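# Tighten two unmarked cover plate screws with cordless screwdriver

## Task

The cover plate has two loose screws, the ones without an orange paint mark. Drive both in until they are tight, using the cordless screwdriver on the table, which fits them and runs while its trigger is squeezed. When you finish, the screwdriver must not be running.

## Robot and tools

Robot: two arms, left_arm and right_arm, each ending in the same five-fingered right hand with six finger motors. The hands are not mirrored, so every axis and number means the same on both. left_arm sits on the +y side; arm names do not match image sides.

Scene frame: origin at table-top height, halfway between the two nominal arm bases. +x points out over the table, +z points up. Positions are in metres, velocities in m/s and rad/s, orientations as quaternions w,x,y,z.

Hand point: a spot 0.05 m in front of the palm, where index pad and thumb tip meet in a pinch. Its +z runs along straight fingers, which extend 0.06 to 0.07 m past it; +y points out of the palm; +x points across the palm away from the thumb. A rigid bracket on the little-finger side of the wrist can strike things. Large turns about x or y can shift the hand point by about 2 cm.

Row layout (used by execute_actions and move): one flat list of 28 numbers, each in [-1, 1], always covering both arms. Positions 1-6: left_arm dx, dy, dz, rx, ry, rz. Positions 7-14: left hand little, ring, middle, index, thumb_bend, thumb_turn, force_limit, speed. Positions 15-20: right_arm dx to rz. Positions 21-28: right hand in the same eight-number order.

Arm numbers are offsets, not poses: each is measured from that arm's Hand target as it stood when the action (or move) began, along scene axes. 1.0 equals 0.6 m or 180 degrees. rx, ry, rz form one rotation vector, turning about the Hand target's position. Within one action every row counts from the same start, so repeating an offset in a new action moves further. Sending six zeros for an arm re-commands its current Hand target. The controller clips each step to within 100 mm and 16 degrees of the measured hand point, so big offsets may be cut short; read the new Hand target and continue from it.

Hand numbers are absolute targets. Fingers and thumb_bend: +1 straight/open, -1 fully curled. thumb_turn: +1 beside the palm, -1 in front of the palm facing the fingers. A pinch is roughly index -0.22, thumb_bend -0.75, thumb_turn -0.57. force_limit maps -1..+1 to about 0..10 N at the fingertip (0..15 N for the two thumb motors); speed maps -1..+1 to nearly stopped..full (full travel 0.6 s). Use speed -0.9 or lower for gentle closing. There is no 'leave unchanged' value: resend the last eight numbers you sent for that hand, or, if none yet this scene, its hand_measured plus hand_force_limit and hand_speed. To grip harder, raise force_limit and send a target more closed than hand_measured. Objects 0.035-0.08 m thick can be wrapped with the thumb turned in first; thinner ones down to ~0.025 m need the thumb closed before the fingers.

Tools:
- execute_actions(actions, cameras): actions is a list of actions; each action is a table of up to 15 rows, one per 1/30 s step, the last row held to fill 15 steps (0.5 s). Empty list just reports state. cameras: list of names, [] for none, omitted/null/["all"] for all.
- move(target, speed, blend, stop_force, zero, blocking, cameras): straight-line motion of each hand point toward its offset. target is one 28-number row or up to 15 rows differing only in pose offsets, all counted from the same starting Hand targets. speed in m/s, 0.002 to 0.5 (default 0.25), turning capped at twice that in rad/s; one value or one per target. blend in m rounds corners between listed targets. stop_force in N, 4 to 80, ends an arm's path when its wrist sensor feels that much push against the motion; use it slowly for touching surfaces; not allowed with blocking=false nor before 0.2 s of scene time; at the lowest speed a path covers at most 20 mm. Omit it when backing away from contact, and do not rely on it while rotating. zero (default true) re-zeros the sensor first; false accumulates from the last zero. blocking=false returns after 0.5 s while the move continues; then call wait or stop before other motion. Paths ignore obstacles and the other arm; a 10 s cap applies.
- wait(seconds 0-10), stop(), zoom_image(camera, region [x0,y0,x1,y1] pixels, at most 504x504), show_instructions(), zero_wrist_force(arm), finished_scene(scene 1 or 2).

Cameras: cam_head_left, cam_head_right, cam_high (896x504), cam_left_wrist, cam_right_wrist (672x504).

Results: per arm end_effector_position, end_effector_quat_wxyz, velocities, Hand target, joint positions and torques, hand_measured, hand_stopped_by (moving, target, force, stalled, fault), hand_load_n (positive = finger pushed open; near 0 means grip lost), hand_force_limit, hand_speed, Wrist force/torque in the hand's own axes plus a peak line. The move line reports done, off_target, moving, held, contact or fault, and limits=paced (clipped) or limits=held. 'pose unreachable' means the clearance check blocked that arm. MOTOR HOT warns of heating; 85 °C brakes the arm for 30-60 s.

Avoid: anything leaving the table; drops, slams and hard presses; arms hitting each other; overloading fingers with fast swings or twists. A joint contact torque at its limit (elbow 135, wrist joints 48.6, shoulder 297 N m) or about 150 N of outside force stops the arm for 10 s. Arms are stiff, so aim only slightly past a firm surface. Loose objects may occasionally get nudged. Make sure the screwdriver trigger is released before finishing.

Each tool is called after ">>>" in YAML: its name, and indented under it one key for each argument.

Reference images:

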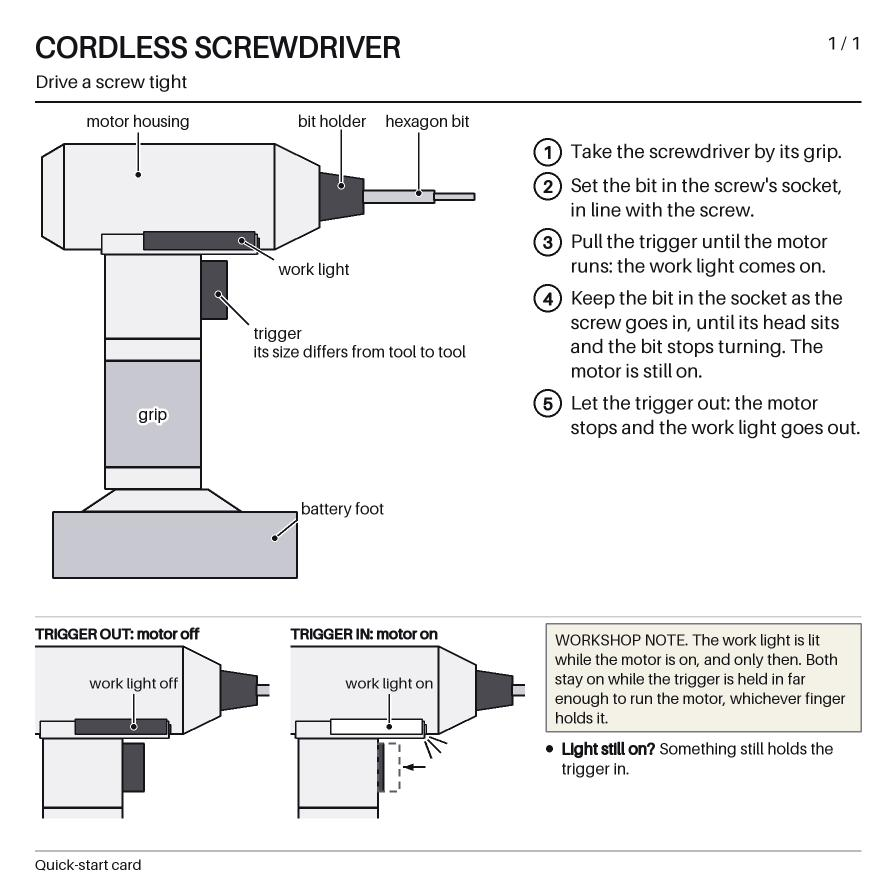

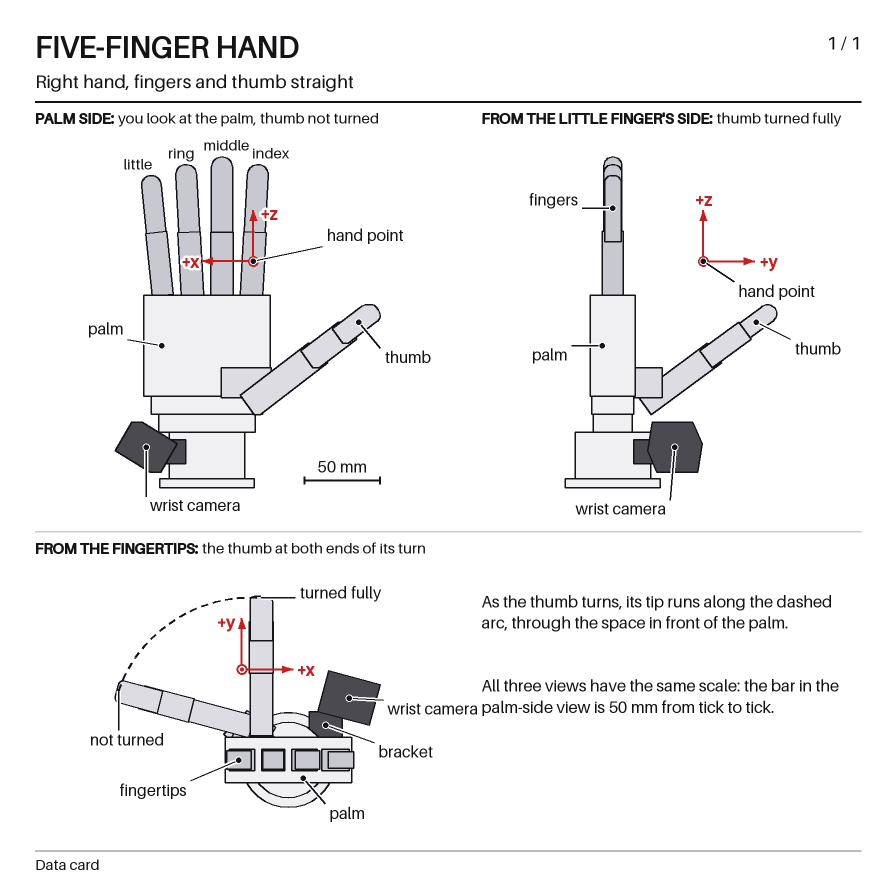

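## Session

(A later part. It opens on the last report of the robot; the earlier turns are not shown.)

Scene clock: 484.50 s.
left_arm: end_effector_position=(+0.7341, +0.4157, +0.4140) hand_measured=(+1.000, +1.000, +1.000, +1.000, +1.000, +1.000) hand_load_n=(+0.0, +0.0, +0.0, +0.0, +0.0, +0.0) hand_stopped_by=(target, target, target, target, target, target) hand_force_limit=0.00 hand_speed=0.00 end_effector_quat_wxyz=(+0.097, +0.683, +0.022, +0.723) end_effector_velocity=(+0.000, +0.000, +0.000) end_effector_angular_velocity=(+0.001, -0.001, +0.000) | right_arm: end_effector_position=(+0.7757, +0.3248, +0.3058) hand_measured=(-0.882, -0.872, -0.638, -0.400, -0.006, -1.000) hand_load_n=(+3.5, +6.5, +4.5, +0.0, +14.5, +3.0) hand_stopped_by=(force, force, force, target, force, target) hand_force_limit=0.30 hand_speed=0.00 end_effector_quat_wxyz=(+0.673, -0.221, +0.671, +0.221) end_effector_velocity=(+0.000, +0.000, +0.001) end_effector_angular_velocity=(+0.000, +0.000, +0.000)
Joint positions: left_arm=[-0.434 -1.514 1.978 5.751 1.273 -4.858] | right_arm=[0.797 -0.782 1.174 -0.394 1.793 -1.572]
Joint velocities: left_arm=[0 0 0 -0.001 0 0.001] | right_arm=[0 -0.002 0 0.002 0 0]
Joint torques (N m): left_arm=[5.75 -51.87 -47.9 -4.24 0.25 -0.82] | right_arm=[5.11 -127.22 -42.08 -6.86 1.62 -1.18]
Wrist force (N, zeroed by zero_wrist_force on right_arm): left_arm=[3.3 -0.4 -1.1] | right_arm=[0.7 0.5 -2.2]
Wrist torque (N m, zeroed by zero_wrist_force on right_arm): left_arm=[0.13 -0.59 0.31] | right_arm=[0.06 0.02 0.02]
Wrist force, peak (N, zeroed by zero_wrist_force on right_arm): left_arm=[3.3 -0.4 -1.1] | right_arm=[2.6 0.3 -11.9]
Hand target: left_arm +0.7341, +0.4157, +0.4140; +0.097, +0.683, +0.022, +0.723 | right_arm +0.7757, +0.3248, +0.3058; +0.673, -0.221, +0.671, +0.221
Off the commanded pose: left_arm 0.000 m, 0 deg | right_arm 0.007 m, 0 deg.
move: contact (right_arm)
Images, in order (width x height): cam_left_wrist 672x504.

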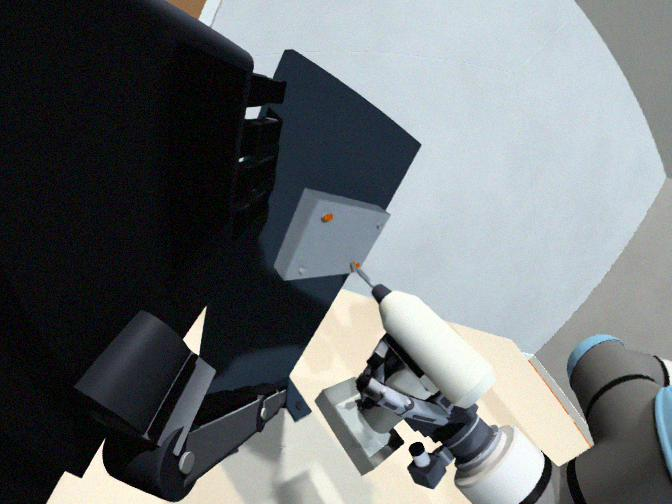

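>>> move:
  target:
    - [0,0,0,0,0,0,1,1,1,1,1,1,0,0,-0.0134,-0.0099,0,0,0,0,-0.98,-0.98,-0.98,-0.4,-0.98,-1,0.3,0.0]
    - [0,0,0,0,0,0,1,1,1,1,1,1,0,0,-0.0042,-0.0242,0.0957,0,0,0,-0.98,-0.98,-0.98,-0.4,-0.98,-1,0.3,0.0]
  speed: 0.05
  cameras: []

>>> move:
  target: [0,0,0,0,0,0,1,1,1,1,1,1,0,0,0.0201,0.0149,0,0,0,0,-0.98,-0.98,-0.98,-0.4,-0.98,-1,0.3,0.0]
  speed: 0.005
  stop_force: 5
  cameras: ["cam_left_wrist"]

>>> zoom_image:
  camera: "cam_left_wrist"
  region: [362, 210, 412, 260]

Scene clock: 486.60 s.
left_arm: end_effector_position=(+0.7341, +0.4157, +0.4140) hand_measured=(+1.000, +1.000, +1.000, +1.000, +1.000, +1.000) hand_load_n=(+0.0, +0.0, +0.0, +0.0, +0.0, +0.0) hand_stopped_by=(target, target, target, target, target, target) hand_force_limit=0.00 hand_speed=0.00 end_effector_quat_wxyz=(+0.097, +0.683, +0.022, +0.723) end_effector_velocity=(+0.000, +0.000, +0.000) end_effector_angular_velocity=(+0.000, -0.001, +0.001) | right_arm: end_effector_position=(+0.7732, +0.3102, +0.3634) hand_measured=(-0.882, -0.872, -0.638, -0.400, -0.006, -1.000) hand_load_n=(+4.0, +6.0, +4.5, +0.0, +14.5, +3.0) hand_stopped_by=(force, force, force, target, force, target) hand_force_limit=0.30 hand_speed=0.00 end_effector_quat_wxyz=(+0.673, -0.221, +0.671, +0.221) end_effector_velocity=(+0.000, +0.000, -0.004) end_effector_angular_velocity=(+0.000, +0.000, +0.000)
Joint positions: left_arm=[-0.434 -1.514 1.978 5.751 1.273 -4.858] | right_arm=[0.789 -0.841 1.172 -0.333 1.785 -1.572]
Joint velocities: left_arm=[0 -0.001 0 0 0 0] | right_arm=[0 0.003 0.002 -0.005 0 0]
Joint torques (N m): left_arm=[5.5 -53.88 -48.94 -3.67 0.04 -1.08] | right_arm=[-2.13 -104.04 -41.81 -6.54 0.27 0.87]
Wrist force (N, zeroed by zero_wrist_force on right_arm): left_arm=[2.9 -0.4 -0.6] | right_arm=[0.2 0.2 -0.4]
Wrist torque (N m, zeroed by zero_wrist_force on right_arm): left_arm=[0.10 -0.54 0.29] | right_arm=[0.06 -0.01 0.02]
Wrist force, peak (N, zeroed by zero_wrist_force on right_arm): left_arm=[3.2 -0.4 -1.3] | right_arm=[0.8 0.9 -2.6]
Hand target: left_arm +0.7341, +0.4157, +0.4140; +0.097, +0.683, +0.022, +0.723 | right_arm +0.7732, +0.3102, +0.3632; +0.673, -0.221, +0.671, +0.221
Off the commanded pose: left_arm 0.000 m, 0 deg | right_arm 0.000 m, 0 deg.
move: done
No camera images: "cameras" was empty.

Scene clock: 488.97 s.
left_arm: end_effector_position=(+0.7341, +0.4157, +0.4140) hand_measured=(+1.000, +1.000, +1.000, +1.000, +1.000, +1.000) hand_load_n=(+0.0, +0.0, +0.0, +0.0, +0.0, +0.0) hand_stopped_by=(target, target, target, target, target, target) hand_force_limit=0.00 hand_speed=0.00 end_effector_quat_wxyz=(+0.097, +0.683, +0.022, +0.723) end_effector_velocity=(+0.000, -0.001, +0.000) end_effector_angular_velocity=(+0.000, -0.001, -0.001) | right_arm: end_effector_position=(+0.7786, +0.3142, +0.3632) hand_measured=(-0.882, -0.872, -0.638, -0.400, -0.006, -1.000) hand_load_n=(+3.5, +6.5, +4.5, +0.0, +14.5, +3.0) hand_stopped_by=(force, force, force, target, force, target) hand_force_limit=0.30 hand_speed=0.00 end_effector_quat_wxyz=(+0.673, -0.221, +0.671, +0.221) end_effector_velocity=(+0.000, +0.000, -0.001) end_effector_angular_velocity=(-0.001, +0.000, +0.000)
Joint positions: left_arm=[-0.434 -1.514 1.978 5.751 1.273 -4.858] | right_arm=[0.787 -0.831 1.154 -0.326 1.783 -1.572]
Joint velocities: left_arm=[-0.001 0 0 -0.001 0 0.001] | right_arm=[0 0.001 0 0 0 0]
Joint torques (N m): left_arm=[0.45 -50.6 -49.07 -4.03 0.77 -0.75] | right_arm=[-3.51 -123.64 -43.6 -6.7 1.3 1.27]
Wrist force (N, zeroed by zero_wrist_force on right_arm): left_arm=[2.9 -0.1 -0.6] | right_arm=[0.3 0.4 -2.1]
Wrist torque (N m, zeroed by zero_wrist_force on right_arm): left_arm=[0.14 -0.55 0.30] | right_arm=[0.10 -0.03 0.01]
Wrist force, peak (N, zeroed by zero_wrist_force on right_arm): left_arm=[3.5 -0.6 -0.8] | right_arm=[2.3 0.2 -10.1]
Hand target: left_arm +0.7341, +0.4157, +0.4140; +0.097, +0.683, +0.022, +0.723 | right_arm +0.7786, +0.3143, +0.3632; +0.673, -0.221, +0.671, +0.221
Off the commanded pose: left_arm 0.000 m, 0 deg | right_arm 0.008 m, 0 deg.
move: contact (right_arm)
Images, in order (width x height): cam_left_wrist 672x504.

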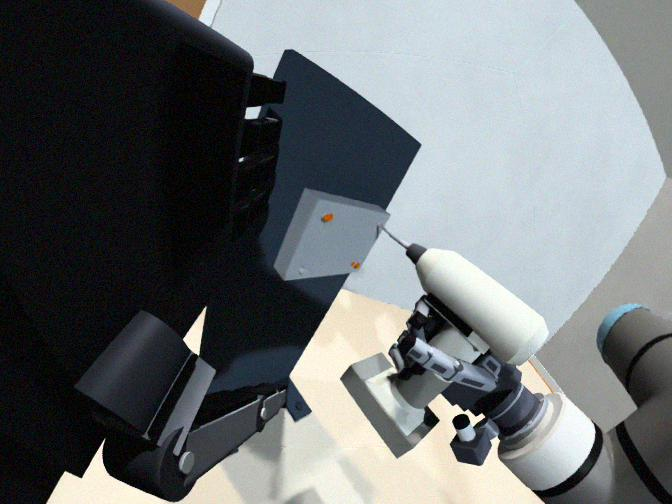

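Scaled by 10.080 from the camera's 672x504 image, which has a finer 960x720 frame.

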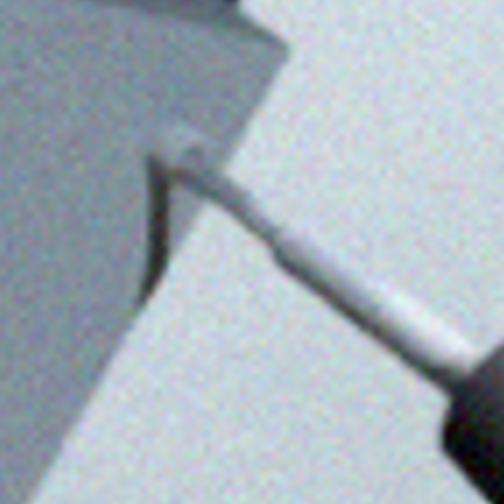

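>>> move:
  target: [0,0,0,0,0,0,1,1,1,1,1,1,0,0,-0.067,-0.0495,0,0,0,0,-0.98,-0.98,-0.98,-0.4,-0.98,-1,0.3,0.0]
  speed: 0.06
  cameras: []

>>> move:
  target: [-0.2235,0.1238,0.01,0,0,0,1,1,1,1,1,1,0,0,0,0,0,0,0,0,-0.98,-0.98,-0.98,-0.4,-0.98,-1,0.3,0.0]
  speed: 0.08
  cameras: ["cam_left_wrist"]

Scene clock: 490.60 s.
left_arm: end_effector_position=(+0.7341, +0.4157, +0.4140) hand_measured=(+1.000, +1.000, +1.000, +1.000, +1.000, +1.000) hand_load_n=(+0.0, +0.0, +0.0, +0.0, +0.0, +0.0) hand_stopped_by=(target, target, target, target, target, target) hand_force_limit=0.00 hand_speed=0.00 end_effector_quat_wxyz=(+0.097, +0.683, +0.022, +0.723) end_effector_velocity=(+0.000, +0.000, +0.000) end_effector_angular_velocity=(+0.000, +0.000, +0.001) | right_arm: end_effector_position=(+0.7382, +0.2846, +0.3632) hand_measured=(-0.882, -0.872, -0.638, -0.400, -0.006, -1.000) hand_load_n=(+4.0, +6.5, +5.0, +0.0, +14.5, +3.0) hand_stopped_by=(force, force, force, target, force, target) hand_force_limit=0.30 hand_speed=0.00 end_effector_quat_wxyz=(+0.673, -0.221, +0.671, +0.221) end_effector_velocity=(+0.000, +0.001, +0.001) end_effector_angular_velocity=(-0.001, +0.001, +0.001)
Joint positions: left_arm=[-0.434 -1.514 1.978 5.751 1.273 -4.858] | right_arm=[0.799 -0.907 1.287 -0.382 1.795 -1.572]
Joint velocities: left_arm=[0 0 0 0.001 0 0] | right_arm=[0 0.001 -0.004 0.004 0 0]
Joint torques (N m): left_arm=[4.48 -52.22 -48.96 -4.27 -0.1 -1.1] | right_arm=[-11.77 -104.14 -51.3 -1.2 -0.34 -1.15]
Wrist force (N, zeroed by zero_wrist_force on right_arm): left_arm=[3.1 -0.1 -0.8] | right_arm=[-0.2 0.0 -0.2]
Wrist torque (N m, zeroed by zero_wrist_force on right_arm): left_arm=[0.17 -0.56 0.32] | right_arm=[0.02 0.02 -0.02]
Wrist force, peak (N, zeroed by zero_wrist_force on right_arm): left_arm=[3.2 -0.3 -0.9] | right_arm=[0.3 0.5 -2.3]
Hand target: left_arm +0.7341, +0.4157, +0.4140; +0.097, +0.683, +0.022, +0.723 | right_arm +0.7384, +0.2845, +0.3631; +0.673, -0.221, +0.671, +0.221
Off the commanded pose: left_arm 0.000 m, 0 deg | right_arm 0.000 m, 0 deg.
move: done
No camera images: "cameras" was empty.

Scene clock: 492.83 s.
left_arm: end_effector_position=(+0.5999, +0.4903, +0.4202) hand_measured=(+1.000, +1.000, +1.000, +1.000, +1.000, +1.000) hand_load_n=(+0.0, +0.0, +0.0, +0.0, +0.0, +0.0) hand_stopped_by=(target, target, target, target, target, target) hand_force_limit=0.00 hand_speed=0.00 end_effector_quat_wxyz=(+0.097, +0.683, +0.022, +0.723) end_effector_velocity=(+0.002, -0.001, +0.001) end_effector_angular_velocity=(+0.002, -0.003, +0.000) | right_arm: end_effector_position=(+0.7384, +0.2845, +0.3631) hand_measured=(-0.882, -0.872, -0.638, -0.400, -0.006, -1.000) hand_load_n=(+3.5, +6.5, +4.5, +0.0, +14.5, +3.5) hand_stopped_by=(force, force, force, target, force, target) hand_force_limit=0.30 hand_speed=0.00 end_effector_quat_wxyz=(+0.673, -0.221, +0.671, +0.221) end_effector_velocity=(+0.000, +0.000, +0.000) end_effector_angular_velocity=(+0.000, +0.000, +0.000)
Joint positions: left_arm=[-0.394 -1.765 2.196 5.785 1.313 -4.861] | right_arm=[0.799 -0.907 1.287 -0.382 1.795 -1.572]
Joint velocities: left_arm=[-0.001 0.003 -0.004 -0.002 0 0.003] | right_arm=[0 0 0 0 0 0]
Joint torques (N m): left_arm=[-15.29 -3.24 -52.07 -6.28 -1.78 -2.68] | right_arm=[-14.8 -97.87 -43.22 -2.87 -1.19 -1.45]
Wrist force (N, zeroed by zero_wrist_force on right_arm): left_arm=[2.9 -0.2 -0.8] | right_arm=[0.0 -0.3 0.0]
Wrist torque (N m, zeroed by zero_wrist_force on right_arm): left_arm=[0.16 -0.55 0.30] | right_arm=[-0.03 0.00 0.00]
Wrist force, peak (N, zeroed by zero_wrist_force on right_arm): left_arm=[3.1 -0.6 -1.8] | right_arm=[0.4 0.5 0.0]
Hand target: left_arm +0.6001, +0.4902, +0.4204; +0.097, +0.683, +0.022, +0.723 | right_arm +0.7384, +0.2845, +0.3631; +0.673, -0.221, +0.671, +0.221
Off the commanded pose: left_arm 0.000 m, 0 deg | right_arm 0.000 m, 0 deg.
move: done
Images, in order (width x height): cam_left_wrist 672x504.

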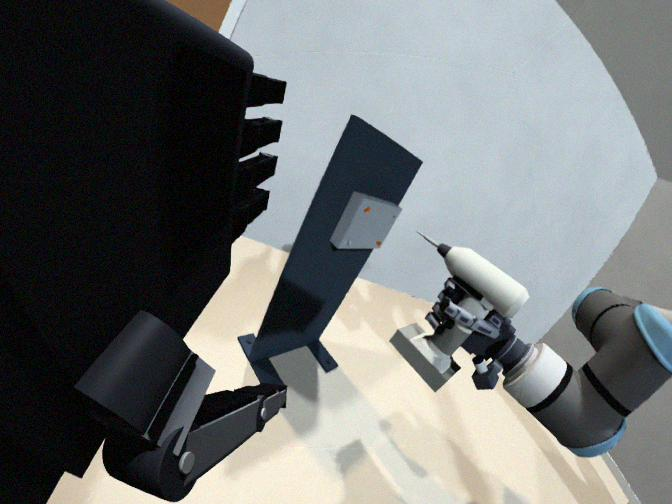

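>>> zoom_image:
  camera: "cam_left_wrist"
  region: [325, 185, 445, 275]

>>> zoom_image:
  camera: "cam_left_wrist"
  region: [335, 228, 365, 258]

Scaled by 4.200 from the camera's 672x504 image, which has a finer 960x720 frame.

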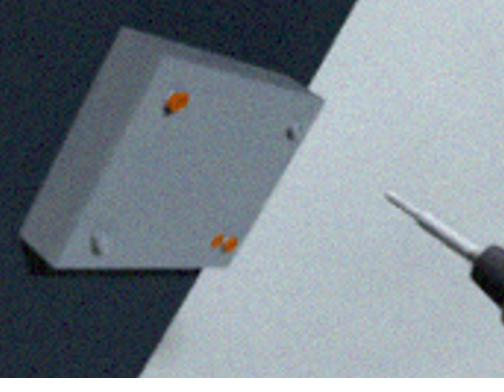

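Scaled by 16.800 from the camera's 672x504 image, which has a finer 960x720 frame.

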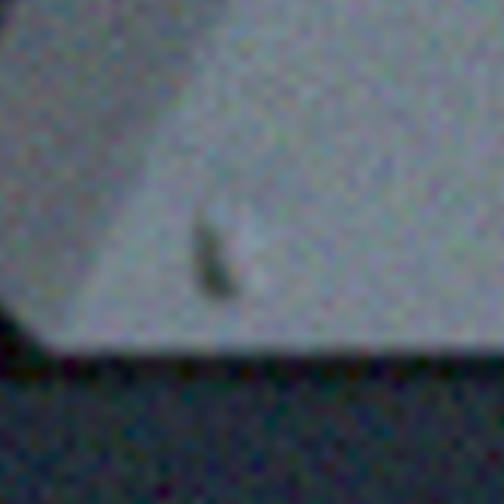

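>>> move:
  target: [0,0,0,0,0,0,1,1,1,1,1,1,0,0,-0.0318,0.1425,-0.0955,0,0,0,-0.98,-0.98,-0.98,-0.4,-0.98,-1,0.3,0.0]
  speed: 0.06
  cameras: ["cam_left_wrist","cam_head_left"]

>>> zoom_image:
  camera: "cam_left_wrist"
  region: [325, 215, 405, 275]

Scene clock: 495.27 s.
left_arm: end_effector_position=(+0.6001, +0.4902, +0.4204) hand_measured=(+1.000, +1.000, +1.000, +1.000, +1.000, +1.000) hand_load_n=(+0.0, +0.0, +0.0, +0.0, +0.0, +0.0) hand_stopped_by=(target, target, target, target, target, target) hand_force_limit=0.00 hand_speed=0.00 end_effector_quat_wxyz=(+0.097, +0.683, +0.022, +0.723) end_effector_velocity=(+0.000, -0.001, +0.001) end_effector_angular_velocity=(-0.001, -0.001, -0.002) | right_arm: end_effector_position=(+0.7192, +0.3702, +0.3059) hand_measured=(-0.882, -0.872, -0.638, -0.400, -0.006, -1.000) hand_load_n=(+3.5, +6.5, +4.5, +0.5, +14.5, +3.0) hand_stopped_by=(force, force, force, target, force, target) hand_force_limit=0.30 hand_speed=0.00 end_effector_quat_wxyz=(+0.673, -0.221, +0.671, +0.221) end_effector_velocity=(+0.000, -0.001, +0.002) end_effector_angular_velocity=(+0.001, -0.001, +0.000)
Joint positions: left_arm=[-0.394 -1.765 2.196 5.784 1.313 -4.861] | right_arm=[0.872 -0.761 1.135 -0.376 1.868 -1.572]
Joint velocities: left_arm=[-0.001 0 0 -0.001 0.001 -0.001] | right_arm=[-0.001 -0.003 0.003 -0.001 -0.001 0]
Joint torques (N m): left_arm=[-12.6 -5.17 -47.87 -3.72 -1.85 1.73] | right_arm=[-15.6 -129.79 -40.12 -3.2 -1.41 -1.72]
Wrist force (N, zeroed by zero_wrist_force on right_arm): left_arm=[3.0 -0.5 -0.9] | right_arm=[0.1 0.0 -0.5]
Wrist torque (N m, zeroed by zero_wrist_force on right_arm): left_arm=[0.12 -0.56 0.30] | right_arm=[0.04 0.01 0.00]
Wrist force, peak (N, zeroed by zero_wrist_force on right_arm): left_arm=[3.2 -0.4 -1.3] | right_arm=[-0.5 -1.4 -0.2]
Hand target: left_arm +0.6001, +0.4902, +0.4204; +0.097, +0.683, +0.022, +0.723 | right_arm +0.7193, +0.3701, +0.3059; +0.673, -0.221, +0.671, +0.221
Off the commanded pose: left_arm 0.000 m, 0 deg | right_arm 0.000 m, 0 deg.
move: done
Images, in order (width x height): cam_head_left 896x504, cam_left_wrist 672x504.

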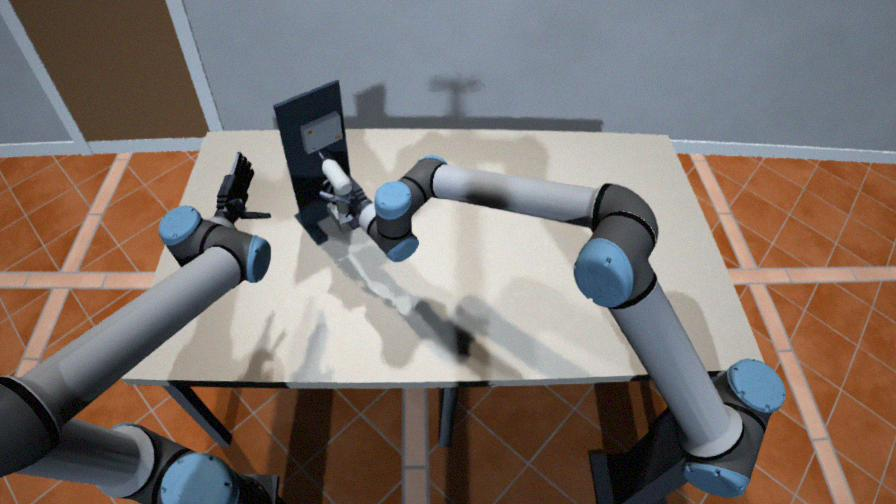

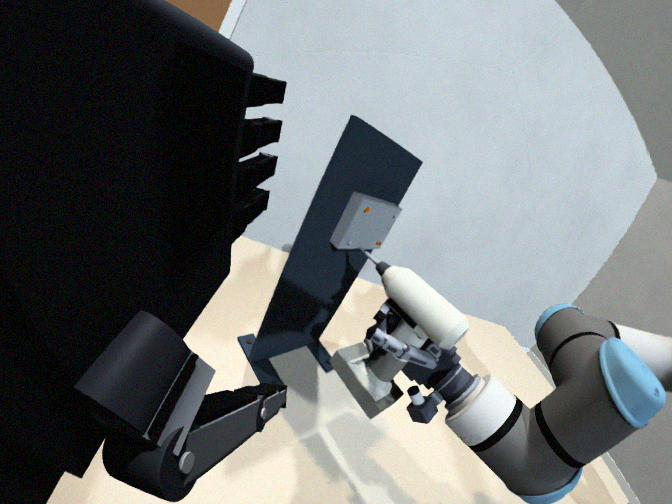

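Scaled by 6.300 from the camera's 672x504 image, which has a finer 960x720 frame.

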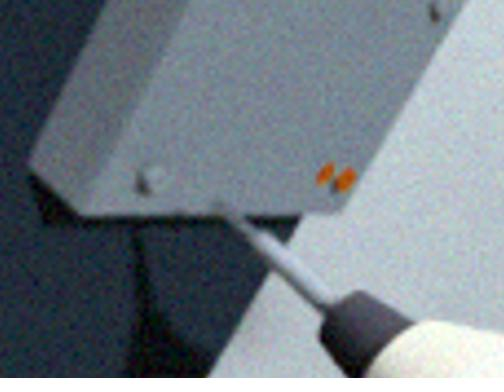

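>>> move:
  target:
    - [0,0,0,0,0,0,1,1,1,1,1,1,0,0,-0.0069,0.0094,-0.002,0,0,0,-0.98,-0.98,-0.98,-0.4,-0.98,-1,0.3,0.0]
    - [0,0,0,0,0,0,1,1,1,1,1,1,0,0,0.0011,0.0153,-0.002,0,0,0,-0.98,-0.98,-0.98,-0.4,-0.98,-1,0.3,0.0]
  speed: 0.03
  cameras: ["cam_left_wrist"]

>>> zoom_image:
  camera: "cam_left_wrist"
  region: [335, 225, 375, 265]

Scene clock: 496.27 s.
left_arm: end_effector_position=(+0.6001, +0.4902, +0.4204) hand_measured=(+1.000, +1.000, +1.000, +1.000, +1.000, +1.000) hand_load_n=(+0.0, +0.0, +0.0, +0.0, +0.0, +0.0) hand_stopped_by=(target, target, target, target, target, target) hand_force_limit=0.00 hand_speed=0.00 end_effector_quat_wxyz=(+0.097, +0.683, +0.022, +0.723) end_effector_velocity=(+0.000, +0.000, -0.001) end_effector_angular_velocity=(+0.000, +0.001, +0.000) | right_arm: end_effector_position=(+0.7200, +0.3793, +0.3046) hand_measured=(-0.882, -0.872, -0.638, -0.400, -0.006, -1.000) hand_load_n=(+3.5, +6.5, +4.5, +0.0, +14.5, +3.0) hand_stopped_by=(force, force, force, target, force, target) hand_force_limit=0.30 hand_speed=0.00 end_effector_quat_wxyz=(+0.673, -0.221, +0.671, +0.221) end_effector_velocity=(-0.001, -0.001, +0.000) end_effector_angular_velocity=(-0.001, +0.001, +0.000)
Joint positions: left_arm=[-0.394 -1.765 2.196 5.784 1.313 -4.861] | right_arm=[0.876 -0.745 1.108 -0.366 1.872 -1.572]
Joint velocities: left_arm=[0 0.001 0 0.001 0 -0.001] | right_arm=[0 -0.002 0.003 0 0 0]
Joint torques (N m): left_arm=[-12.91 -5.37 -45.58 -3.69 -1.81 2.47] | right_arm=[-7.16 -125.51 -38.43 -6.03 0.51 -1.71]
Wrist force (N, zeroed by zero_wrist_force on right_arm): left_arm=[2.7 -0.4 -0.7] | right_arm=[0.0 0.2 -0.3]
Wrist torque (N m, zeroed by zero_wrist_force on right_arm): left_arm=[0.12 -0.52 0.28] | right_arm=[0.06 0.02 0.00]
Wrist force, peak (N, zeroed by zero_wrist_force on right_arm): left_arm=[3.4 -0.2 -1.0] | right_arm=[-0.3 -1.3 0.2]
Hand target: left_arm +0.6001, +0.4902, +0.4204; +0.097, +0.683, +0.022, +0.723 | right_arm +0.7200, +0.3793, +0.3047; +0.673, -0.221, +0.671, +0.221
Off the commanded pose: left_arm 0.000 m, 0 deg | right_arm 0.000 m, 0 deg.
move: done
Images, in order (width x height): cam_left_wrist 672x504.

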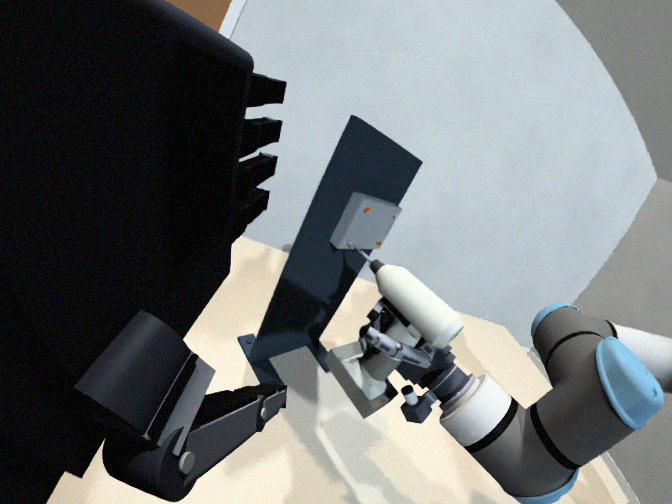

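Scaled by 12.600 from the camera's 672x504 image, which has a finer 960x720 frame.

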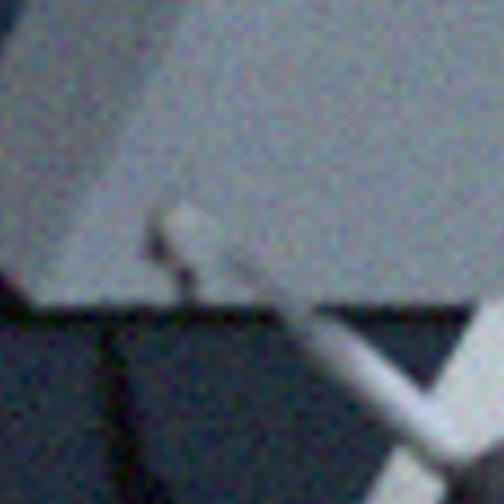

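>>> move:
  target: [0,0,0,0,0,0,1,1,1,1,1,1,0,0,0.0201,0.0149,0,0,0,0,-0.98,-0.98,-0.98,-0.4,-0.98,-1,0.3,0.0]
  speed: 0.006
  stop_force: 5
  cameras: ["cam_left_wrist"]

>>> zoom_image:
  camera: "cam_left_wrist"
  region: [335, 225, 375, 265]

Scene clock: 498.43 s.
left_arm: end_effector_position=(+0.6001, +0.4902, +0.4204) hand_measured=(+1.000, +1.000, +1.000, +1.000, +1.000, +1.000) hand_load_n=(+0.0, +0.5, +0.0, +0.0, +0.0, +0.0) hand_stopped_by=(target, target, target, target, target, target) hand_force_limit=0.00 hand_speed=0.00 end_effector_quat_wxyz=(+0.097, +0.683, +0.022, +0.723) end_effector_velocity=(+0.000, -0.001, +0.000) end_effector_angular_velocity=(-0.001, -0.001, -0.001) | right_arm: end_effector_position=(+0.7247, +0.3827, +0.3047) hand_measured=(-0.882, -0.872, -0.638, -0.400, -0.006, -1.000) hand_load_n=(+4.0, +6.5, +4.5, +0.0, +14.5, +2.5) hand_stopped_by=(force, force, force, target, force, target) hand_force_limit=0.30 hand_speed=0.00 end_effector_quat_wxyz=(+0.673, -0.221, +0.671, +0.221) end_effector_velocity=(+0.000, +0.000, +0.000) end_effector_angular_velocity=(+0.000, +0.000, +0.000)
Joint positions: left_arm=[-0.394 -1.765 2.196 5.784 1.313 -4.861] | right_arm=[0.875 -0.736 1.092 -0.358 1.871 -1.572]
Joint velocities: left_arm=[-0.001 0 0 -0.001 0 -0.001] | right_arm=[0 0 0 0 0 0]
Joint torques (N m): left_arm=[-13.32 -0.61 -38.3 -1.95 -1.47 2.12] | right_arm=[5.95 -130 -43.09 -6.57 1.31 -0.19]
Wrist force (N, zeroed by zero_wrist_force on right_arm): left_arm=[2.8 -0.3 -1.1] | right_arm=[0.5 0.2 -2.4]
Wrist torque (N m, zeroed by zero_wrist_force on right_arm): left_arm=[0.17 -0.53 0.29] | right_arm=[0.08 0.02 -0.01]
Wrist force, peak (N, zeroed by zero_wrist_force on right_arm): left_arm=[3.2 -0.5 -1.0] | right_arm=[2.0 0.2 -10.2]
Hand target: left_arm +0.6001, +0.4902, +0.4204; +0.097, +0.683, +0.022, +0.723 | right_arm +0.7247, +0.3827, +0.3047; +0.673, -0.221, +0.671, +0.221
Off the commanded pose: left_arm 0.000 m, 0 deg | right_arm 0.009 m, 0 deg.
move: contact (right_arm)
Images, in order (width x height): cam_left_wrist 672x504.

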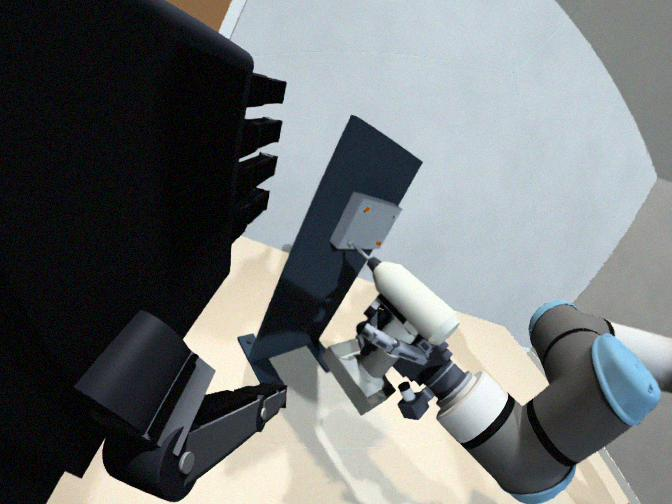

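Scaled by 12.600 from the camera's 672x504 image, which has a finer 960x720 frame.

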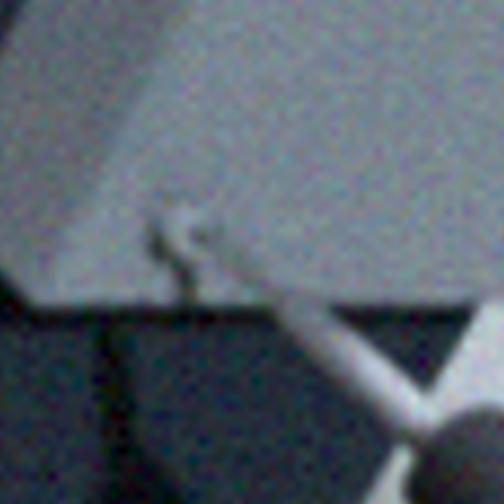

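>>> move:
  target:
    - [0,0,0,0,0,0,1,1,1,1,1,1,0,0,-0.0054,-0.004,0,0,0,0,-0.98,-0.98,-0.98,-0.76,-0.98,-1,0.3,0.0]
    - [0,0,0,0,0,0,1,1,1,1,1,1,0,0,0.0005,-0.012,0,0,0,0,-0.98,-0.98,-0.98,-0.76,-0.98,-1,0.3,0.0]
    - [0,0,0,0,0,0,1,1,1,1,1,1,0,0,0.0088,-0.0058,0,0,0,0,-0.98,-0.98,-0.98,-0.76,-0.98,-1,0.3,0.0]
  speed: 0.02
  cameras: ["cam_left_wrist"]

>>> zoom_image:
  camera: "cam_left_wrist"
  region: [335, 225, 375, 265]

>>> move:
  target: [0,0,0,0,0,0,1,1,1,1,1,1,0,0,-0.0059,0.0080,0,0,0,0,-0.98,-0.98,-0.98,-0.76,-0.98,-1,0.3,0.0]
  speed: 0.003
  stop_force: 4
  cameras: []

Scene clock: 503.53 s.
left_arm: end_effector_position=(+0.6001, +0.4902, +0.4204) hand_measured=(+1.000, +1.000, +1.000, +1.000, +1.000, +1.000) hand_load_n=(+0.0, +0.0, +0.0, +0.0, +0.5, +0.0) hand_stopped_by=(target, target, target, target, target, target) hand_force_limit=0.00 hand_speed=0.00 end_effector_quat_wxyz=(+0.097, +0.683, +0.022, +0.723) end_effector_velocity=(+0.000, +0.000, +0.000) end_effector_angular_velocity=(+0.000, +0.000, +0.001) | right_arm: end_effector_position=(+0.7300, +0.3793, +0.3047) hand_measured=(-0.882, -0.872, -0.638, -0.758, -0.006, -1.000) hand_load_n=(+3.5, +6.5, +4.5, +4.0, +14.5, +3.0) hand_stopped_by=(force, force, force, target, force, target) hand_force_limit=0.30 hand_speed=0.00 end_effector_quat_wxyz=(+0.673, -0.221, +0.671, +0.221) end_effector_velocity=(-0.001, -0.001, -0.004) end_effector_angular_velocity=(-0.004, +0.003, +0.000)
Joint positions: left_arm=[-0.394 -1.765 2.196 5.784 1.313 -4.861] | right_arm=[0.868 -0.737 1.094 -0.359 1.864 -1.572]
Joint velocities: left_arm=[0 0 0 0 0 0] | right_arm=[0 0 0.004 0.001 0 0]
Joint torques (N m): left_arm=[-12.47 -6.63 -28.87 0.72 -1.34 2.66] | right_arm=[-5 -132.14 -42.37 -5.8 -0.07 0.32]
Wrist force (N, zeroed by zero_wrist_force on right_arm): left_arm=[3.0 -0.3 -0.8] | right_arm=[0.3 -0.3 0.0]
Wrist torque (N m, zeroed by zero_wrist_force on right_arm): left_arm=[0.15 -0.56 0.30] | right_arm=[-0.05 -0.03 0.00]
Wrist force, peak (N, zeroed by zero_wrist_force on right_arm): left_arm=[3.2 -0.1 -1.2] | right_arm=[1.0 0.0 -2.6]
Hand target: left_arm +0.6001, +0.4902, +0.4204; +0.097, +0.683, +0.022, +0.723 | right_arm +0.7299, +0.3793, +0.3047; +0.673, -0.221, +0.671, +0.221
Off the commanded pose: left_arm 0.000 m, 0 deg | right_arm 0.000 m, 0 deg.
move: done
Images, in order (width x height): cam_left_wrist 672x504.

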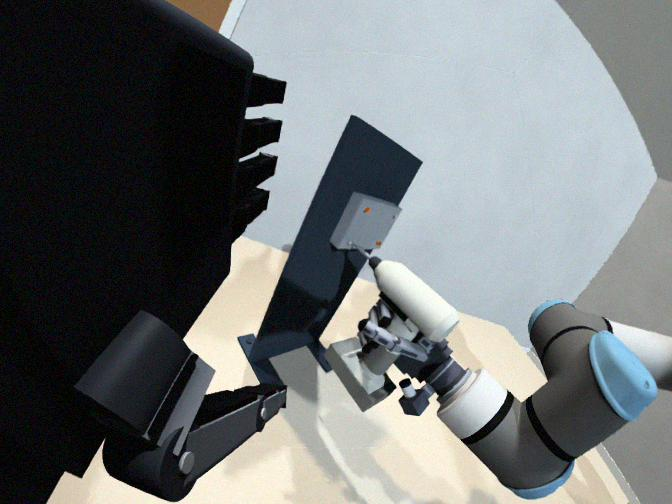

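Scaled by 12.600 from the camera's 672x504 image, which has a finer 960x720 frame.

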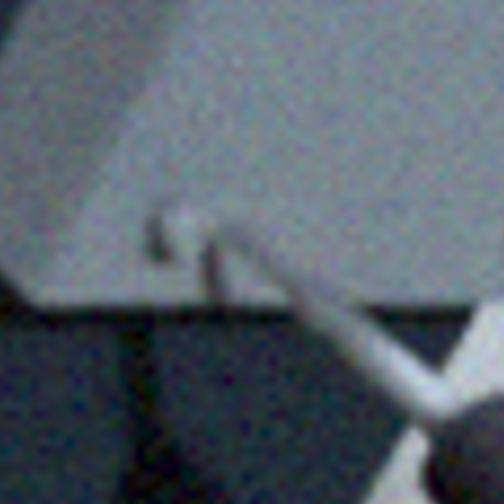

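Scene clock: 506.50 s.
left_arm: end_effector_position=(+0.6001, +0.4902, +0.4204) hand_measured=(+1.000, +1.000, +1.000, +1.000, +1.000, +1.000) hand_load_n=(+0.0, +0.0, +0.0, +0.0, +0.0, +0.0) hand_stopped_by=(target, target, target, target, target, target) hand_force_limit=0.00 hand_speed=0.00 end_effector_quat_wxyz=(+0.097, +0.683, +0.022, +0.723) end_effector_velocity=(+0.000, +0.000, +0.000) end_effector_angular_velocity=(-0.001, +0.000, +0.000) | right_arm: end_effector_position=(+0.7272, +0.3830, +0.3047) hand_measured=(-0.882, -0.872, -0.638, -0.758, -0.006, -1.000) hand_load_n=(+3.5, +6.0, +4.5, +3.0, +15.0, +3.5) hand_stopped_by=(force, force, force, target, force, target) hand_force_limit=0.30 hand_speed=0.00 end_effector_quat_wxyz=(+0.673, -0.221, +0.671, +0.221) end_effector_velocity=(+0.000, +0.000, -0.002) end_effector_angular_velocity=(-0.002, +0.001, +0.000)
Joint positions: left_arm=[-0.394 -1.765 2.196 5.784 1.313 -4.861] | right_arm=[0.873 -0.734 1.087 -0.356 1.869 -1.572]
Joint velocities: left_arm=[0 0 0 0 0 -0.001] | right_arm=[0 0.001 0 0.001 0 0]
Joint torques (N m): left_arm=[-9.81 -4.69 -29.91 -0.07 -0.91 2.15] | right_arm=[-11.23 -129.17 -41.98 -6.32 -2.5 -0.42]
Wrist force (N, zeroed by zero_wrist_force on right_arm): left_arm=[3.1 -0.5 -0.8] | right_arm=[-0.9 -3.2 -1.2]
Wrist torque (N m, zeroed by zero_wrist_force on right_arm): left_arm=[0.12 -0.58 0.30] | right_arm=[0.37 -0.06 0.05]
Wrist force, peak (N, zeroed by zero_wrist_force on right_arm): left_arm=[3.2 -0.3 -1.1] | right_arm=[-1.1 -4.2 -0.3]
Hand target: left_arm +0.6001, +0.4902, +0.4204; +0.097, +0.683, +0.022, +0.723 | right_arm +0.7272, +0.3830, +0.3048; +0.673, -0.221, +0.671, +0.221
Off the commanded pose: left_arm 0.000 m, 0 deg | right_arm 0.001 m, 0 deg.
move: contact (right_arm)
No camera images: "cameras" was empty.

>>> move:
  target:
    - [0,0,0,0,0,0,1,1,1,1,1,1,0,0,0.001,-0.0014,0,0,0,0,-0.98,-0.98,-0.98,-0.76,-0.98,-1,0.3,0.0]
    - [0,0,0,0,0,0,1,1,1,1,1,1,0,0,-0.0067,-0.005,0,0,0,0,-0.98,-0.98,-0.98,-0.76,-0.98,-1,0.3,0.0]
    - [0,0,0,0,0,0,1,1,1,1,1,1,0,0,-0.0097,-0.001,0.01,0,0,0,-0.98,-0.98,-0.98,-0.76,-0.98,-1,0.3,0.0]
    - [0,0,0,0,0,0,1,1,1,1,1,1,0,0,-0.003,0.004,0.01,0,0,0,-0.98,-0.98,-0.98,-0.76,-0.98,-1,0.3,0.0]
  speed: 0.02
  stop_force: 6
  zero: false
  cameras: []

>>> move:
  target: [0,0,0,0,0,0,1,1,1,1,1,1,0,0,0,0,-0.01,0,0,0,-0.98,-0.98,-0.98,-0.76,-0.98,-1,0.3,0.0]
  speed: 0.003
  stop_force: 4
  cameras: []

Scene clock: 508.70 s.
left_arm: end_effector_position=(+0.6001, +0.4902, +0.4204) hand_measured=(+1.000, +1.000, +1.000, +1.000, +1.000, +1.000) hand_load_n=(+0.0, +0.0, +0.0, +0.0, +0.0, +0.0) hand_stopped_by=(target, target, target, target, target, target) hand_force_limit=0.00 hand_speed=0.00 end_effector_quat_wxyz=(+0.097, +0.683, +0.022, +0.723) end_effector_velocity=(+0.000, +0.000, +0.000) end_effector_angular_velocity=(-0.001, +0.000, +0.000) | right_arm: end_effector_position=(+0.7254, +0.3854, +0.3108) hand_measured=(-0.882, -0.872, -0.638, -0.758, -0.006, -1.000) hand_load_n=(+2.5, +5.5, +4.5, +3.0, +15.5, +3.0) hand_stopped_by=(force, force, force, target, force, target) hand_force_limit=0.30 hand_speed=0.00 end_effector_quat_wxyz=(+0.673, -0.221, +0.671, +0.221) end_effector_velocity=(+0.000, +0.000, -0.001) end_effector_angular_velocity=(-0.002, +0.001, +0.000)
Joint positions: left_arm=[-0.394 -1.765 2.196 5.784 1.313 -4.861] | right_arm=[0.876 -0.735 1.079 -0.346 1.872 -1.572]
Joint velocities: left_arm=[0 0 0 0 0 -0.001] | right_arm=[0 0.001 0 0.001 0 0]
Joint torques (N m): left_arm=[-6.17 -6.74 -31.56 -0.01 -0.72 2.46] | right_arm=[-14.09 -131.11 -41.91 -6.24 0.98 -1.82]
Wrist force (N, zeroed by zero_wrist_force on right_arm): left_arm=[2.9 -0.3 -0.6] | right_arm=[0.2 -0.1 -0.4]
Wrist torque (N m, zeroed by zero_wrist_force on right_arm): left_arm=[0.13 -0.55 0.30] | right_arm=[0.01 -0.01 -0.01]
Wrist force, peak (N, zeroed by zero_wrist_force on right_arm): left_arm=[3.2 0.0 -1.3] | right_arm=[-0.8 -3.4 -1.7]
Hand target: left_arm +0.6001, +0.4902, +0.4204; +0.097, +0.683, +0.022, +0.723 | right_arm +0.7254, +0.3854, +0.3108; +0.673, -0.221, +0.671, +0.221
Off the commanded pose: left_arm 0.000 m, 0 deg | right_arm 0.000 m, 0 deg.
move: done
No camera images: "cameras" was empty.

Scene clock: 510.37 s.
left_arm: end_effector_position=(+0.6001, +0.4902, +0.4204) hand_measured=(+1.000, +1.000, +1.000, +1.000, +1.000, +1.000) hand_load_n=(+0.0, +0.0, +0.0, +0.0, +0.0, +0.0) hand_stopped_by=(target, target, target, target, target, target) hand_force_limit=0.00 hand_speed=0.00 end_effector_quat_wxyz=(+0.097, +0.683, +0.022, +0.723) end_effector_velocity=(+0.000, -0.001, +0.000) end_effector_angular_velocity=(+0.000, +0.000, -0.001) | right_arm: end_effector_position=(+0.7254, +0.3854, +0.3076) hand_measured=(-0.882, -0.872, -0.638, -0.758, -0.006, -1.000) hand_load_n=(+4.5, +7.0, +4.0, +3.0, +15.0, +2.5) hand_stopped_by=(force, force, force, target, force, target) hand_force_limit=0.30 hand_speed=0.00 end_effector_quat_wxyz=(+0.673, -0.221, +0.671, +0.221) end_effector_velocity=(+0.000, +0.000, +0.000) end_effector_angular_velocity=(+0.001, +0.000, +0.000)
Joint positions: left_arm=[-0.394 -1.765 2.196 5.784 1.313 -4.861] | right_arm=[0.876 -0.733 1.081 -0.35 1.872 -1.572]
Joint velocities: left_arm=[-0.001 0 0 -0.001 0 0] | right_arm=[0 0 0 0 0 0]
Joint torques (N m): left_arm=[-10.78 -4.17 -32.43 -0.02 -0.09 2.57] | right_arm=[-11.42 -121.81 -48.72 0.02 1.07 -1.8]
Wrist force (N, zeroed by zero_wrist_force on right_arm): left_arm=[3.0 -0.5 -1.0] | right_arm=[-4.5 -1.5 0.6]
Wrist torque (N m, zeroed by zero_wrist_force on right_arm): left_arm=[0.11 -0.56 0.30] | right_arm=[0.11 -0.35 -0.17]
Wrist force, peak (N, zeroed by zero_wrist_force on right_arm): left_arm=[3.2 -0.3 -1.2] | right_arm=[-4.7 -1.6 0.4]
Hand target: left_arm +0.6001, +0.4902, +0.4204; +0.097, +0.683, +0.022, +0.723 | right_arm +0.7254, +0.3854, +0.3077; +0.673, -0.221, +0.671, +0.221
Off the commanded pose: left_arm 0.000 m, 0 deg | right_arm 0.003 m, 0 deg.
move: contact (right_arm)
No camera images: "cameras" was empty.

>>> move:
  target:
    - [0,0,0,0,0,0,1,1,1,1,1,1,0,0,0,0,0.0017,0,0,0,-0.98,-0.98,-0.98,-0.76,-0.98,-1,0.3,0.0]
    - [0,0,0,0,0,0,1,1,1,1,1,1,0,0,-0.0067,-0.005,0.0017,0,0,0,-0.98,-0.98,-0.98,-0.76,-0.98,-1,0.3,0.0]
    - [0,0,0,0,0,0,1,1,1,1,1,1,0,0,-0.0067,-0.005,-0.0162,0,0,0,-0.98,-0.98,-0.98,-0.76,-0.98,-1,0.3,0.0]
    - [0,0,0,0,0,0,1,1,1,1,1,1,0,0,0,0,-0.0162,0,0,0,-0.98,-0.98,-0.98,-0.76,-0.98,-1,0.3,0.0]
  speed: 0.02
  stop_force: 7
  zero: false
  cameras: []

>>> move:
  target: [0,0,0,0,0,0,1,1,1,1,1,1,0,0,0,0,0.01,0,0,0,-0.98,-0.98,-0.98,-0.76,-0.98,-1,0.3,0.0]
  speed: 0.003
  stop_force: 4
  cameras: []

Scene clock: 512.90 s.
left_arm: end_effector_position=(+0.6001, +0.4902, +0.4204) hand_measured=(+1.000, +1.000, +1.000, +1.000, +1.000, +1.000) hand_load_n=(+0.0, +0.0, +0.0, +0.0, +0.0, +0.0) hand_stopped_by=(target, target, target, target, target, target) hand_force_limit=0.00 hand_speed=0.00 end_effector_quat_wxyz=(+0.097, +0.683, +0.022, +0.723) end_effector_velocity=(+0.000, +0.000, +0.000) end_effector_angular_velocity=(+0.001, +0.000, -0.001) | right_arm: end_effector_position=(+0.7254, +0.3854, +0.2980) hand_measured=(-0.882, -0.872, -0.638, -0.758, -0.006, -1.000) hand_load_n=(+3.5, +6.0, +4.0, +3.0, +15.5, +3.0) hand_stopped_by=(force, force, force, target, force, target) hand_force_limit=0.30 hand_speed=0.00 end_effector_quat_wxyz=(+0.673, -0.221, +0.671, +0.221) end_effector_velocity=(+0.000, +0.000, +0.000) end_effector_angular_velocity=(+0.000, +0.000, +0.000)
Joint positions: left_arm=[-0.394 -1.765 2.196 5.784 1.313 -4.861] | right_arm=[0.876 -0.727 1.088 -0.363 1.872 -1.572]
Joint velocities: left_arm=[0 0 0 0 0 0.001] | right_arm=[0 0 0 -0.001 0 0]
Joint torques (N m): left_arm=[-6.77 -6.06 -32.26 -0.67 0.01 2.46] | right_arm=[-14.87 -130.38 -41.75 -6.35 1.27 -1.07]
Wrist force (N, zeroed by zero_wrist_force on right_arm): left_arm=[2.5 -0.1 -1.0] | right_arm=[0.3 -0.5 -0.6]
Wrist torque (N m, zeroed by zero_wrist_force on right_arm): left_arm=[0.19 -0.47 0.27] | right_arm=[-0.02 -0.02 -0.01]
Wrist force, peak (N, zeroed by zero_wrist_force on right_arm): left_arm=[3.2 -0.1 -1.2] | right_arm=[-4.7 -1.9 0.4]
Hand target: left_arm +0.6001, +0.4902, +0.4204; +0.097, +0.683, +0.022, +0.723 | right_arm +0.7254, +0.3854, +0.2980; +0.673, -0.221, +0.671, +0.221
Off the commanded pose: left_arm 0.000 m, 0 deg | right_arm 0.000 m, 0 deg.
move: done
No camera images: "cameras" was empty.

Scene clock: 514.20 s.
left_arm: end_effector_position=(+0.6001, +0.4902, +0.4204) hand_measured=(+1.000, +1.000, +1.000, +1.000, +1.000, +1.000) hand_load_n=(+0.0, +0.0, +0.0, +0.0, +0.0, +0.0) hand_stopped_by=(target, target, target, target, target, target) hand_force_limit=0.00 hand_speed=0.00 end_effector_quat_wxyz=(+0.097, +0.683, +0.022, +0.723) end_effector_velocity=(+0.000, +0.000, +0.000) end_effector_angular_velocity=(+0.000, +0.001, +0.001) | right_arm: end_effector_position=(+0.7254, +0.3854, +0.3001) hand_measured=(-0.882, -0.872, -0.638, -0.758, -0.006, -1.000) hand_load_n=(+1.5, +5.0, +5.0, +3.0, +14.5, +4.0) hand_stopped_by=(force, force, force, target, force, target) hand_force_limit=0.30 hand_speed=0.00 end_effector_quat_wxyz=(+0.673, -0.221, +0.671, +0.221) end_effector_velocity=(+0.000, +0.000, -0.001) end_effector_angular_velocity=(-0.001, +0.000, +0.000)
Joint positions: left_arm=[-0.394 -1.765 2.196 5.784 1.313 -4.861] | right_arm=[0.876 -0.728 1.086 -0.36 1.872 -1.572]
Joint velocities: left_arm=[0.001 0.001 0 0 0 0] | right_arm=[0 0 0 0 0 0]
Joint torques (N m): left_arm=[-4.13 -4.54 -32.54 -0.7 0.07 2.44] | right_arm=[-13.29 -119.77 -46.19 -8.29 1.31 -0.43]
Wrist force (N, zeroed by zero_wrist_force on right_arm): left_arm=[2.4 -0.3 -0.9] | right_arm=[4.1 -0.8 -1.5]
Wrist torque (N m, zeroed by zero_wrist_force on right_arm): left_arm=[0.15 -0.47 0.26] | right_arm=[0.16 0.40 0.20]
Wrist force, peak (N, zeroed by zero_wrist_force on right_arm): left_arm=[3.2 -0.4 -1.1] | right_arm=[4.9 -0.7 -1.7]
Hand target: left_arm +0.6001, +0.4902, +0.4204; +0.097, +0.683, +0.022, +0.723 | right_arm +0.7254, +0.3854, +0.3000; +0.673, -0.221, +0.671, +0.221
Off the commanded pose: left_arm 0.000 m, 0 deg | right_arm 0.004 m, 0 deg.
move: contact (right_arm)
No camera images: "cameras" was empty.

>>> move:
  target:
    - [0,0,0,0,0,0,1,1,1,1,1,1,0,0,0,0,-0.0017,0,0,0,-0.98,-0.98,-0.98,-0.76,-0.98,-1,0.3,0.0]
    - [0,0,0,0,0,0,1,1,1,1,1,1,0,0,-0.0067,-0.005,-0.0017,0,0,0,-0.98,-0.98,-0.98,-0.76,-0.98,-1,0.3,0.0]
    - [0,0,0,0,0,0,1,1,1,1,1,1,0,0,-0.0136,0.0044,0.0063,0,0,0,-0.98,-0.98,-0.98,-0.76,-0.98,-1,0.3,0.0]
    - [0,0,0,0,0,0,1,1,1,1,1,1,0,0,-0.0069,0.0094,0.0063,0,0,0,-0.98,-0.98,-0.98,-0.76,-0.98,-1,0.3,0.0]
  speed: 0.02
  stop_force: 7
  zero: false
  cameras: []

>>> move:
  target: [0,0,0,0,0,0,1,1,1,1,1,1,0,0,0.0069,-0.0094,0,0,0,0,-0.98,-0.98,-0.98,-0.76,-0.98,-1,0.3,0.0]
  speed: 0.003
  stop_force: 4
  cameras: []

Scene clock: 516.53 s.
left_arm: end_effector_position=(+0.6001, +0.4902, +0.4204) hand_measured=(+1.000, +1.000, +1.000, +1.000, +1.000, +1.000) hand_load_n=(+0.0, +0.0, +0.0, +0.5, +0.0, +0.0) hand_stopped_by=(target, target, target, target, target, target) hand_force_limit=0.00 hand_speed=0.00 end_effector_quat_wxyz=(+0.097, +0.683, +0.022, +0.723) end_effector_velocity=(+0.000, -0.001, +0.000) end_effector_angular_velocity=(-0.001, +0.000, -0.001) | right_arm: end_effector_position=(+0.7212, +0.3910, +0.3038) hand_measured=(-0.882, -0.872, -0.638, -0.758, -0.006, -1.000) hand_load_n=(+2.5, +5.5, +4.0, +3.0, +15.0, +3.5) hand_stopped_by=(force, force, force, target, force, target) hand_force_limit=0.30 hand_speed=0.00 end_effector_quat_wxyz=(+0.673, -0.221, +0.671, +0.221) end_effector_velocity=(+0.000, +0.000, -0.002) end_effector_angular_velocity=(-0.002, +0.001, +0.000)
Joint positions: left_arm=[-0.394 -1.765 2.196 5.784 1.313 -4.861] | right_arm=[0.882 -0.725 1.073 -0.351 1.878 -1.572]
Joint velocities: left_arm=[-0.001 0 0 0 0 -0.001] | right_arm=[0 0.001 0 0.001 0 0]
Joint torques (N m): left_arm=[-9.13 -5.04 -32.56 -1.58 0.22 2.35] | right_arm=[-14.82 -130.16 -41.92 -6.2 0.76 -1.66]
Wrist force (N, zeroed by zero_wrist_force on right_arm): left_arm=[3.0 -0.5 -1.1] | right_arm=[-0.2 0.1 -0.2]
Wrist torque (N m, zeroed by zero_wrist_force on right_arm): left_arm=[0.13 -0.55 0.29] | right_arm=[0.04 0.04 -0.02]
Wrist force, peak (N, zeroed by zero_wrist_force on right_arm): left_arm=[3.0 -0.4 -1.5] | right_arm=[4.8 -0.8 -1.6]
Hand target: left_arm +0.6001, +0.4902, +0.4204; +0.097, +0.683, +0.022, +0.723 | right_arm +0.7212, +0.3910, +0.3038; +0.673, -0.221, +0.671, +0.221
Off the commanded pose: left_arm 0.000 m, 0 deg | right_arm 0.000 m, 0 deg.
move: done
No camera images: "cameras" was empty.

Scene clock: 519.70 s.
left_arm: end_effector_position=(+0.6001, +0.4902, +0.4204) hand_measured=(+1.000, +1.000, +1.000, +1.000, +1.000, +1.000) hand_load_n=(+0.0, +0.0, +0.0, +0.0, +0.0, +0.0) hand_stopped_by=(target, target, target, target, target, target) hand_force_limit=0.00 hand_speed=0.00 end_effector_quat_wxyz=(+0.097, +0.683, +0.022, +0.723) end_effector_velocity=(+0.000, +0.000, +0.000) end_effector_angular_velocity=(-0.001, +0.000, +0.000) | right_arm: end_effector_position=(+0.7243, +0.3868, +0.3038) hand_measured=(-0.882, -0.872, -0.638, -0.758, -0.006, -1.000) hand_load_n=(+2.5, +5.0, +4.0, +4.5, +14.5, +2.5) hand_stopped_by=(force, force, force, target, force, target) hand_force_limit=0.30 hand_speed=0.00 end_effector_quat_wxyz=(+0.673, -0.221, +0.671, +0.221) end_effector_velocity=(+0.000, +0.000, +0.002) end_effector_angular_velocity=(+0.001, -0.001, +0.000)
Joint positions: left_arm=[-0.394 -1.765 2.196 5.784 1.313 -4.861] | right_arm=[0.877 -0.729 1.081 -0.354 1.873 -1.572]
Joint velocities: left_arm=[-0.001 0 0 0 -0.001 -0.001] | right_arm=[0 -0.002 0 0 0 0]
Joint torques (N m): left_arm=[-2.06 -6.27 -33.15 -1.34 0.84 2.68] | right_arm=[11.04 -111.92 -50.72 -1.61 3.51 0.55]
Wrist force (N, zeroed by zero_wrist_force on right_arm): left_arm=[2.5 -0.3 -0.8] | right_arm=[0.1 3.6 0.2]
Wrist torque (N m, zeroed by zero_wrist_force on right_arm): left_arm=[0.14 -0.49 0.28] | right_arm=[-0.39 0.02 -0.14]
Wrist force, peak (N, zeroed by zero_wrist_force on right_arm): left_arm=[3.4 0.0 -0.8] | right_arm=[-0.1 4.7 -0.9]
Hand target: left_arm +0.6001, +0.4902, +0.4204; +0.097, +0.683, +0.022, +0.723 | right_arm +0.7243, +0.3868, +0.3038; +0.673, -0.221, +0.671, +0.221
Off the commanded pose: left_arm 0.000 m, 0 deg | right_arm 0.002 m, 0 deg.
move: contact (right_arm)
No camera images: "cameras" was empty.


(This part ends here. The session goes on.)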